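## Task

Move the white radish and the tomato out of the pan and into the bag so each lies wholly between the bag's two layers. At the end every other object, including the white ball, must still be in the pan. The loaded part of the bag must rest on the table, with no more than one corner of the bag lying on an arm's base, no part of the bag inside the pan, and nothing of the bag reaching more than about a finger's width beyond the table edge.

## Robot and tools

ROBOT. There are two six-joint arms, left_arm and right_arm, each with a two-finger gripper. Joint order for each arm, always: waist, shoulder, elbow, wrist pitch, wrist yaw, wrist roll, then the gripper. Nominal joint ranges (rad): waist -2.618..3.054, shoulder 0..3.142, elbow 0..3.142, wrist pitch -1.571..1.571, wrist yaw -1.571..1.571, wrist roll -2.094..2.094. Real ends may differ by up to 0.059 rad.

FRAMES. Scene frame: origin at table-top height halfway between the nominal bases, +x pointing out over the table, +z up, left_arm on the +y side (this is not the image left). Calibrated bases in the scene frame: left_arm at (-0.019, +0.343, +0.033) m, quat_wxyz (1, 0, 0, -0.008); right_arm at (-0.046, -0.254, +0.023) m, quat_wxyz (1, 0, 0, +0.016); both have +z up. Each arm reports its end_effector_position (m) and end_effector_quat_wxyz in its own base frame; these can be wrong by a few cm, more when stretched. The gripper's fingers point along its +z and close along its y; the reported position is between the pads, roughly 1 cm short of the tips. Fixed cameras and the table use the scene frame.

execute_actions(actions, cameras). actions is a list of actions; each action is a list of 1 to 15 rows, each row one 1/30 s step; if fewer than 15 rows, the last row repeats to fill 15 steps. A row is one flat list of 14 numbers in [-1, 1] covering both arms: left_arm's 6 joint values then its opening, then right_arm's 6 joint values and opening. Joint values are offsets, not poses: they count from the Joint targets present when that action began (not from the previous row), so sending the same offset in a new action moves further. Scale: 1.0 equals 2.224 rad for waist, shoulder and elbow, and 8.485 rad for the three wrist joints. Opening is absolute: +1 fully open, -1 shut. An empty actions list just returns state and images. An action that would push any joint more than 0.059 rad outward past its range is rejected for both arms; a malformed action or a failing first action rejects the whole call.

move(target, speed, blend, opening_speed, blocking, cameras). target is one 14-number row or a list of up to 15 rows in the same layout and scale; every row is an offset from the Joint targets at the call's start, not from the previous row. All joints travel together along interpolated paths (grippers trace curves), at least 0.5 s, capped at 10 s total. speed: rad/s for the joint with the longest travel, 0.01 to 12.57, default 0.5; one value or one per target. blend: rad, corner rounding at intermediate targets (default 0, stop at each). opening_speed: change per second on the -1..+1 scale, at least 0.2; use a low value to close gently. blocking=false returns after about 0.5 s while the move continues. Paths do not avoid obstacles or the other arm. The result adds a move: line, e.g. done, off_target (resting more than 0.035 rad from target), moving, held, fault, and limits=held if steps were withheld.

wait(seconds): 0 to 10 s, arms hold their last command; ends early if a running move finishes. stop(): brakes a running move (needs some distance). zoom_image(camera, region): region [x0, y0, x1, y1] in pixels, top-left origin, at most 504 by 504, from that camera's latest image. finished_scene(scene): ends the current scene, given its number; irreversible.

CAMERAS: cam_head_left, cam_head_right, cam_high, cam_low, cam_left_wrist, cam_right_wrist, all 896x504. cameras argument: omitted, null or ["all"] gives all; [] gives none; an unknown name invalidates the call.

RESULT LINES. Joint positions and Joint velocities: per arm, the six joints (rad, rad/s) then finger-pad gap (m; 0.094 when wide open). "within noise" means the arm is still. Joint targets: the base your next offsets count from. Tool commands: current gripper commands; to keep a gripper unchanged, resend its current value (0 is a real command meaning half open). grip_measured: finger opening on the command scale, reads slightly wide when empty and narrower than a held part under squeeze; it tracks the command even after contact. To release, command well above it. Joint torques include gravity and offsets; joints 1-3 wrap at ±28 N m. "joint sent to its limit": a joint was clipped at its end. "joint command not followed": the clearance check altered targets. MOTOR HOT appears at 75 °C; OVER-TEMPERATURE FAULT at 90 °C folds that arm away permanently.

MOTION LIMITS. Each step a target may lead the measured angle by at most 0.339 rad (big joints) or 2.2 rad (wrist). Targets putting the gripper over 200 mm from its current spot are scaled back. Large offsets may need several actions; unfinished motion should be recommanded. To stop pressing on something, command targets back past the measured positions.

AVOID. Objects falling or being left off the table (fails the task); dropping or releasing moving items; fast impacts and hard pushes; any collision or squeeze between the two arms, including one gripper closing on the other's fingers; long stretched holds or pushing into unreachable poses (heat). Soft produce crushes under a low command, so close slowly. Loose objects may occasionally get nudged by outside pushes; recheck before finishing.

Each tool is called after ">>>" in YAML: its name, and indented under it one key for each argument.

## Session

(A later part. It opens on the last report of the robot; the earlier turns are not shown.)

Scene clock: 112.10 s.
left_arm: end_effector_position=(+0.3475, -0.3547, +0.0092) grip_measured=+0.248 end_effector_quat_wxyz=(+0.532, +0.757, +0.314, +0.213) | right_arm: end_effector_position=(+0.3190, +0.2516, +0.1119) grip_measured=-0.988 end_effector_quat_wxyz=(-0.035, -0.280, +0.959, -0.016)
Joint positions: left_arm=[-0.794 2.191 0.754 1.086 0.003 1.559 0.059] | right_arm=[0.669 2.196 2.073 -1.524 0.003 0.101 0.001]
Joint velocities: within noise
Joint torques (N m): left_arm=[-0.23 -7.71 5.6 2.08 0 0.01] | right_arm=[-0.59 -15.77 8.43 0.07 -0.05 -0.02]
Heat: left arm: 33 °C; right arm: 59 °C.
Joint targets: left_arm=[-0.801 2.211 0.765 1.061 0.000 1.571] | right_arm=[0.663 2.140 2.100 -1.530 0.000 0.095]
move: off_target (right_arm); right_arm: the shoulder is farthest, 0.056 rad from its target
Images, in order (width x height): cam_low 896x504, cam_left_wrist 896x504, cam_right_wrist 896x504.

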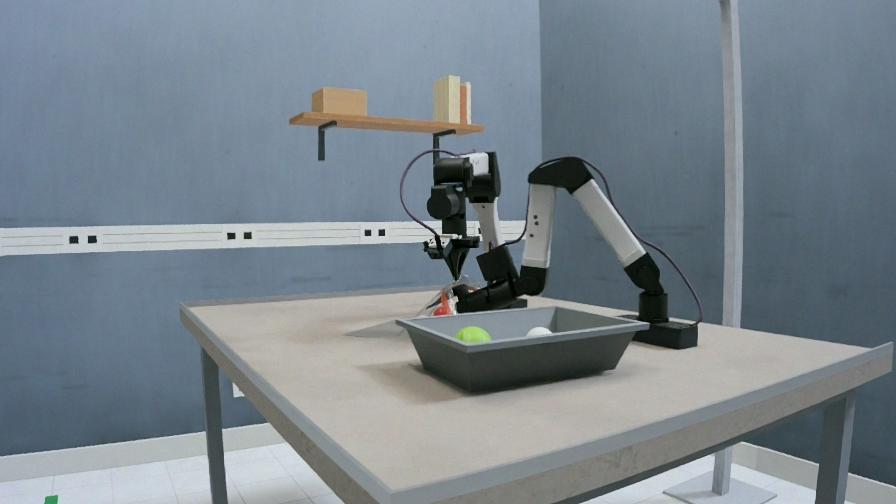

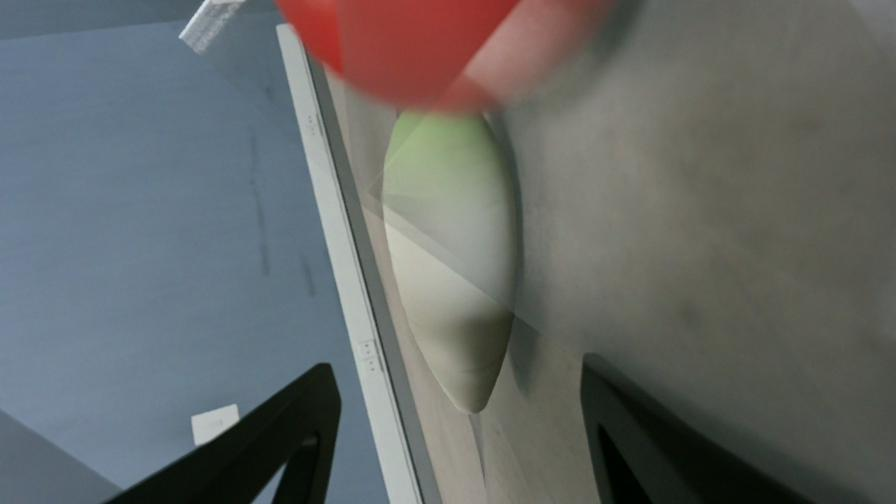

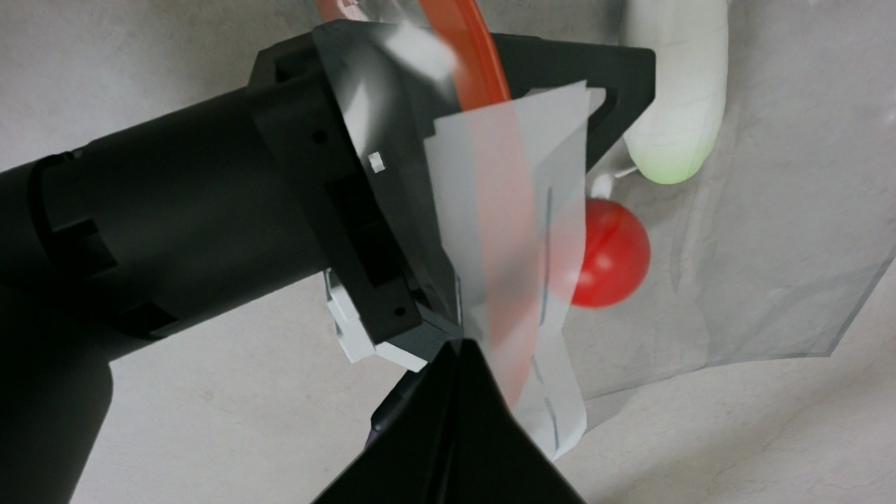

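>>> move:
  target:
    - [0,-0.0742,-0.0508,-0.006,0,0,-0.1,0,0,0,0,0,0,-1]
    - [0,-0.188,-0.2536,0.0174,0,0,-0.1,0,0,0,0,0,0,-1]
    - [0,-0.593,-0.1246,-0.1227,0,0,-0.1,0,0,0,0,0,0,-1]
  speed: [0.3,0.3,0.9]
  cameras: ["cam_low","cam_left_wrist","cam_right_wrist","cam_high"]

>>> zoom_image:
  camera: "cam_high"
  region: [400, 230, 560, 350]

Scene clock: 116.83 s.
left_arm: end_effector_position=(+0.2311, -0.2361, +0.1794) grip_measured=-0.098 end_effector_quat_wxyz=(+0.517, +0.767, +0.318, +0.207) | right_arm: end_effector_position=(+0.3190, +0.2516, +0.1119) grip_measured=-0.988 end_effector_quat_wxyz=(-0.035, -0.280, +0.959, -0.016)
Joint positions: left_arm=[-0.794 0.896 0.469 0.038 0.003 1.559 0.042] | right_arm=[0.669 2.196 2.073 -1.524 0.003 0.101 0.001]
Joint velocities: within noise
Joint torques (N m): left_arm=[-0.28 -2.09 10.45 2.16 0 0.01] | right_arm=[-0.61 -15.76 8.42 0.08 -0.05 -0.02]
Heat: left arm: 34 °C; right arm: 60 °C.
Joint targets: left_arm=[-0.801 0.892 0.488 0.020 0.000 1.571] | right_arm=[0.663 2.140 2.100 -1.530 0.000 0.095]
move: off_target (right_arm); right_arm: the shoulder is farthest, 0.056 rad from its target
Images, in order (width x height): cam_high 896x504, cam_low 896x504, cam_left_wrist 896x504, cam_right_wrist 896x504.

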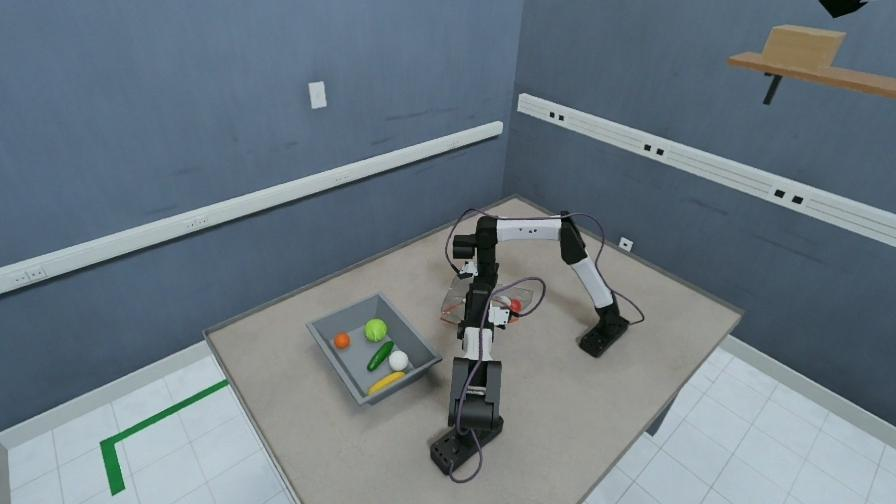

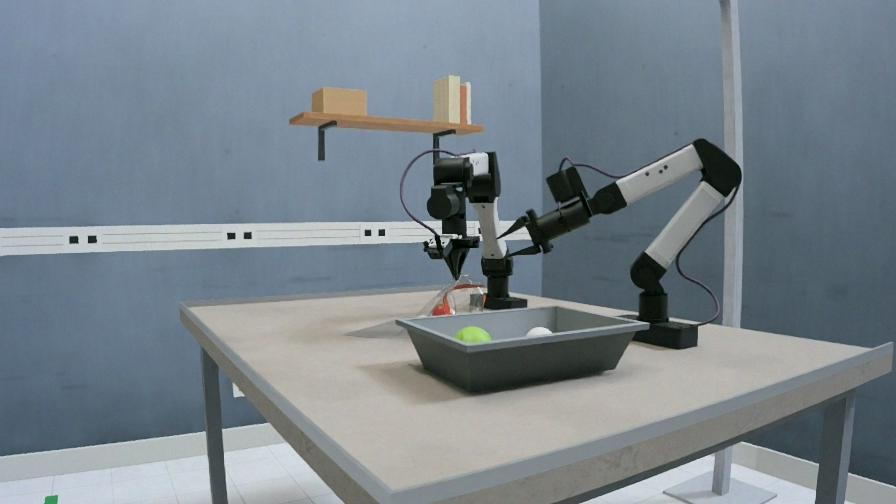

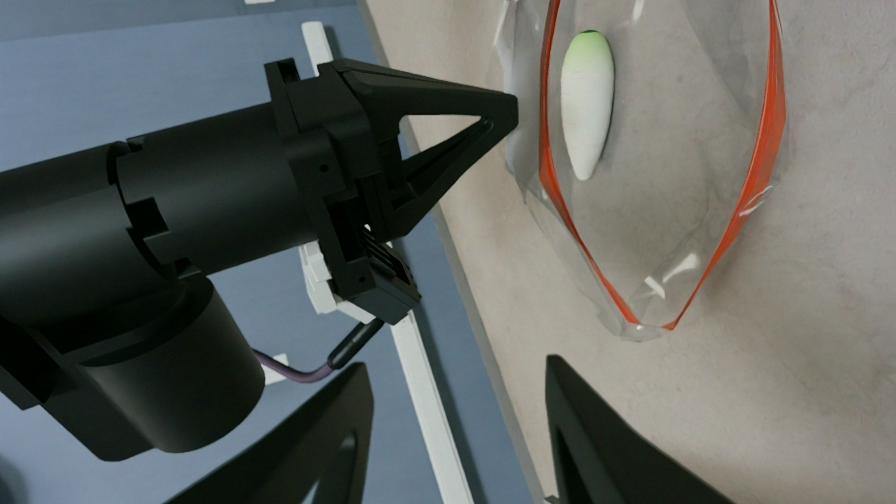

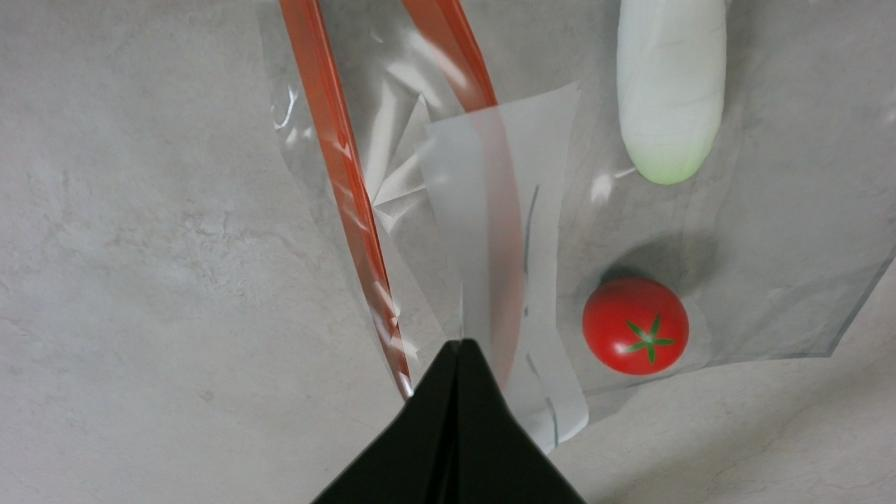

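Scaled by 3.150 from the camera's 896x504 image, which has a finer 1280x720 frame.

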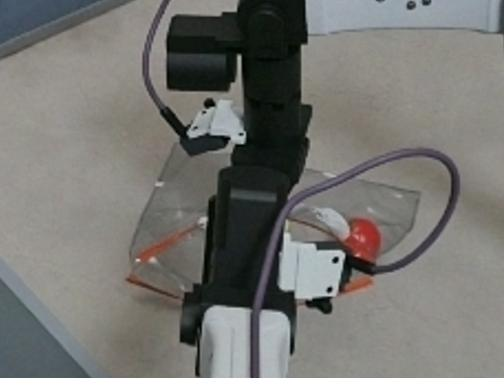

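>>> move:
  target:
    - [0.36,0,0,0,0,0,-0.1,0,0,0,0,0,0,-1]
    - [0.36,0,0,0,0,0,-0.1,0.0162,0.0405,-0.1843,0.0589,0,0.0034,-1]
    - [0.36,0,0,0,0,0,-0.1,0.0162,0.0405,-0.1843,0.0589,0,0.0034,-0.7]
  speed: [0.6,0.15,0.3]
  opening_speed: 0.4
  cameras: ["cam_right_wrist"]

>>> move:
  target:
    - [0,0,0,0,0,0,-0.1,0,-0.06,0.18,-0.05,0,0,-0.7]
    - [0,0,0,0,0,0,-0.1,-0.4,-0.2,0.18,-0.05,0,0,-0.7]
  speed: [0.25,0.6]

>>> zoom_image:
  camera: "cam_head_left"
  region: [330, 180, 530, 360]

>>> zoom_image:
  camera: "cam_high"
  region: [300, 230, 560, 420]

Scene clock: 123.60 s.
left_arm: end_effector_position=(+0.3303, -0.0024, +0.1791) grip_measured=-0.098 end_effector_quat_wxyz=(+0.398, +0.586, +0.589, +0.389) | right_arm: end_effector_position=(+0.3257, +0.2693, +0.0086) grip_measured=-0.701 end_effector_quat_wxyz=(+0.004, -0.284, +0.959, +0.000)
Joint positions: left_arm=[-0.006 0.896 0.469 0.037 0.003 1.559 0.042] | right_arm=[0.692 2.215 1.693 -1.042 0.003 0.116 0.014]
Joint velocities: within noise
Joint torques (N m): left_arm=[0.66 -2.11 10.48 2.15 0.01 0.01] | right_arm=[0.66 -9.66 5.5 0.41 -0.05 0.12]
Heat: left arm: 34 °C; right arm: 59 °C.
Joint targets: left_arm=[0.000 0.892 0.488 0.020 0.000 1.571] | right_arm=[0.699 2.231 1.690 -1.031 0.000 0.123]
move: done
Images, in order (width x height): cam_right_wrist 896x504.

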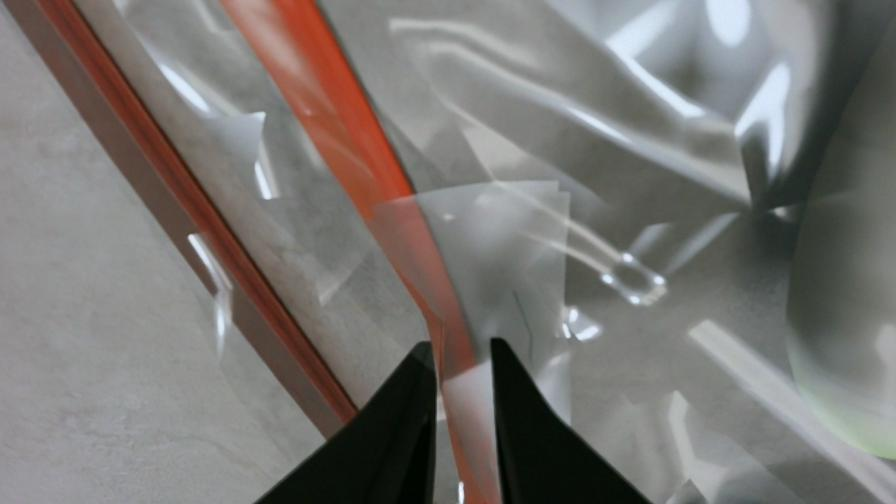

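Scene clock: 127.27 s.
left_arm: end_effector_position=(+0.3303, -0.0024, +0.1791) grip_measured=-0.098 end_effector_quat_wxyz=(+0.398, +0.586, +0.589, +0.389) | right_arm: end_effector_position=(+0.3879, -0.0763, +0.2562) grip_measured=-0.701 end_effector_quat_wxyz=(+0.179, +0.153, +0.972, -0.007)
Joint positions: left_arm=[-0.006 0.896 0.469 0.037 0.003 1.559 0.042] | right_arm=[-0.194 1.821 2.064 -1.454 0.001 0.118 0.014]
Joint velocities: within noise
Joint torques (N m): left_arm=[0.68 -2.11 10.45 2.15 0.02 0.01] | right_arm=[0.38 -11.11 8.57 0.94 -0.1 0.11]
Heat: left arm: 34 °C; right arm: 60 °C.
Joint targets: left_arm=[0.000 0.892 0.488 0.020 0.000 1.571] | right_arm=[-0.191 1.786 2.090 -1.455 0.000 0.123]
move: done

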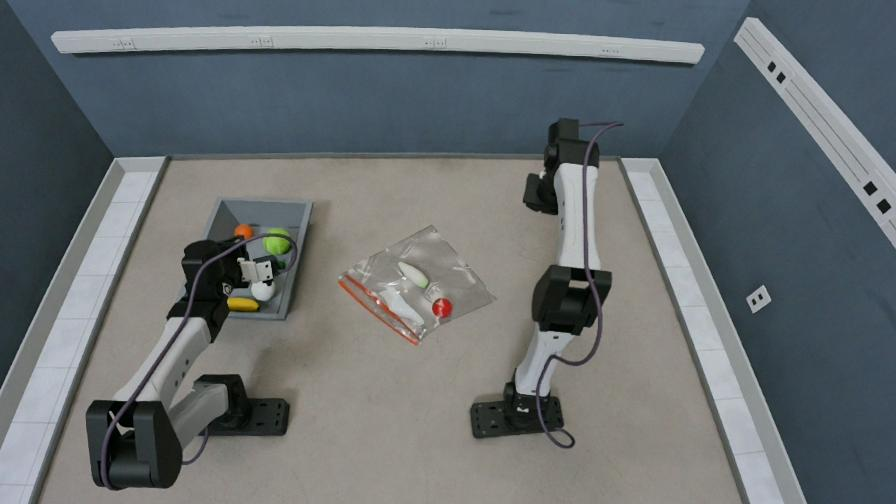

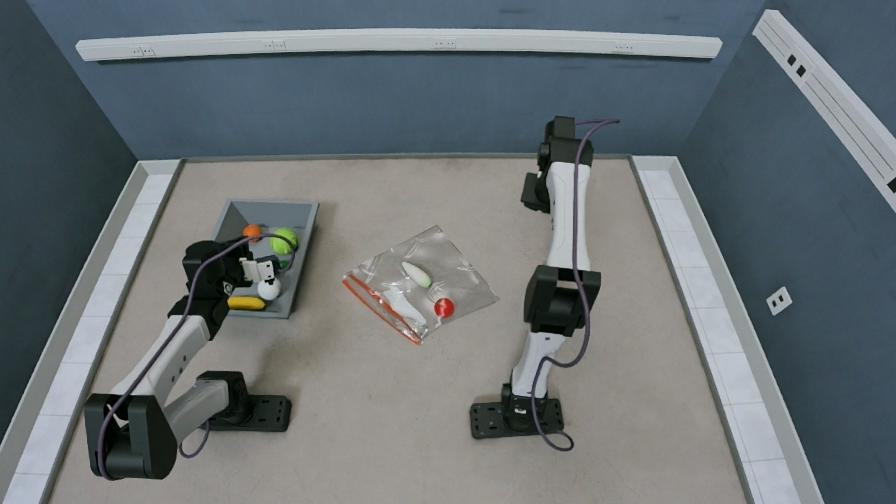

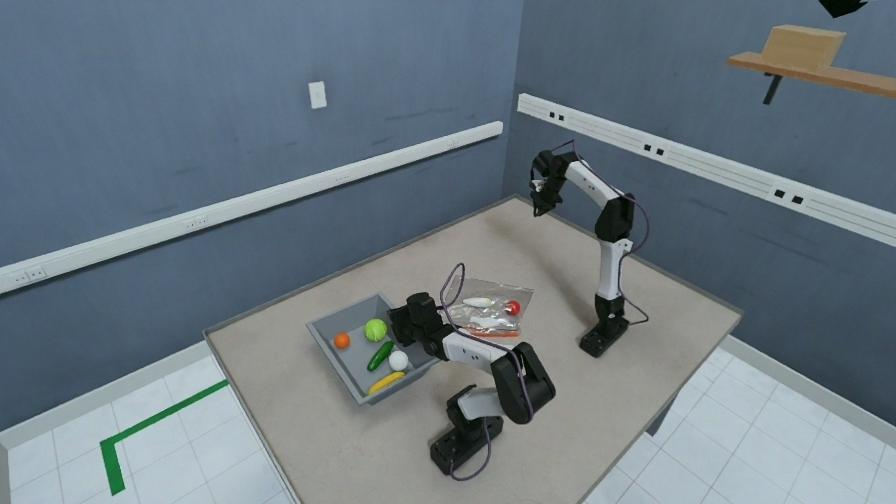

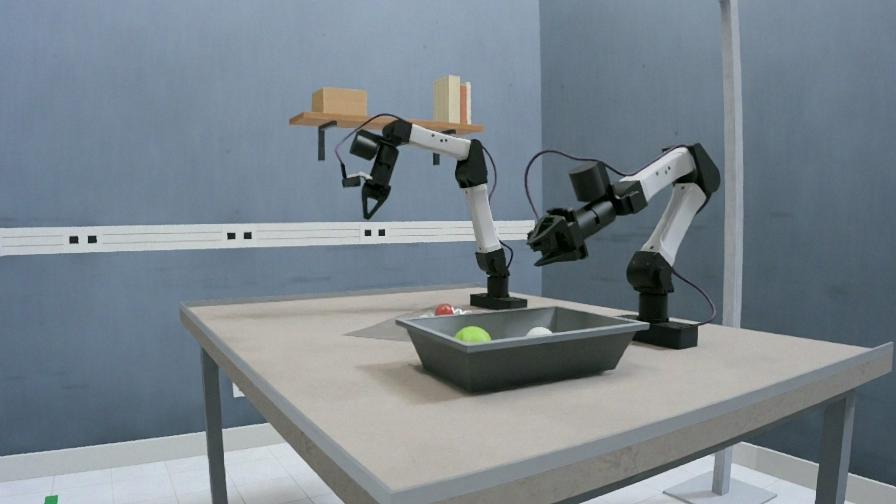

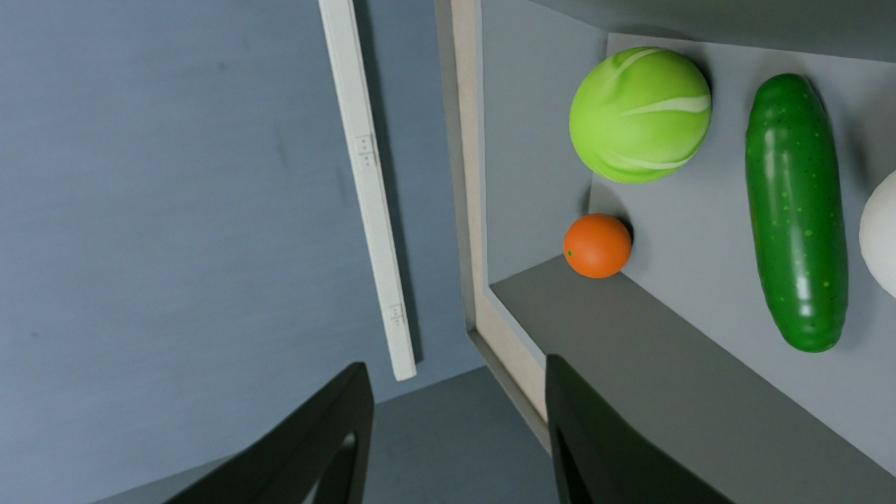

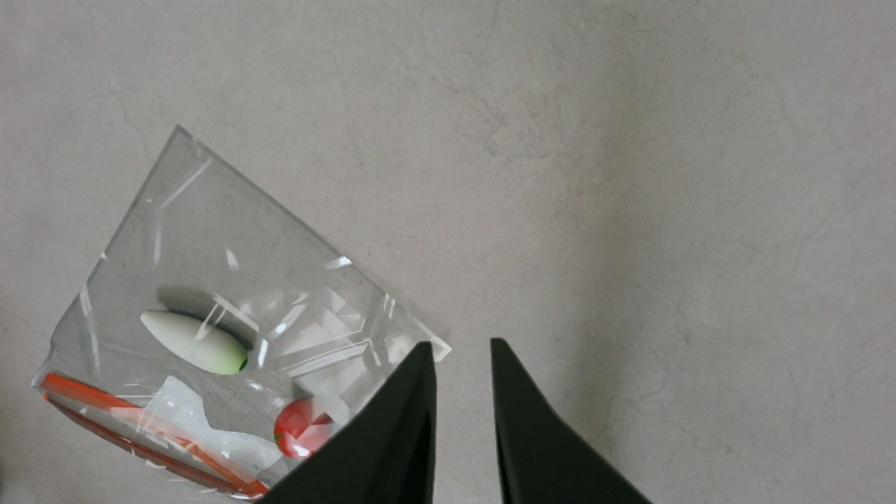

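Scaled by 2.520 from the camera's 896x504 image, which has a finer 1280x720 frame.

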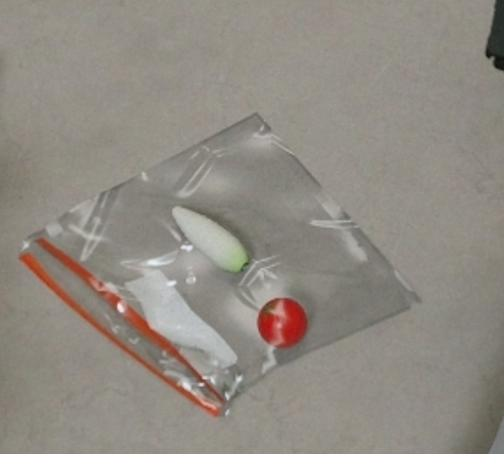

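Scaled by 1.938 from the camera's 896x504 image, which has a finer 1280x720 frame.

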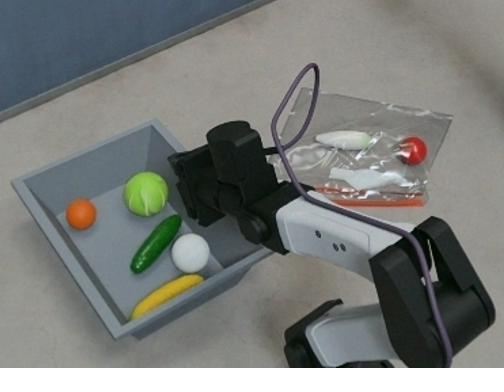

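Perfect.

>>> finished_scene:
  scene: 1

The scene is finished: the task was done.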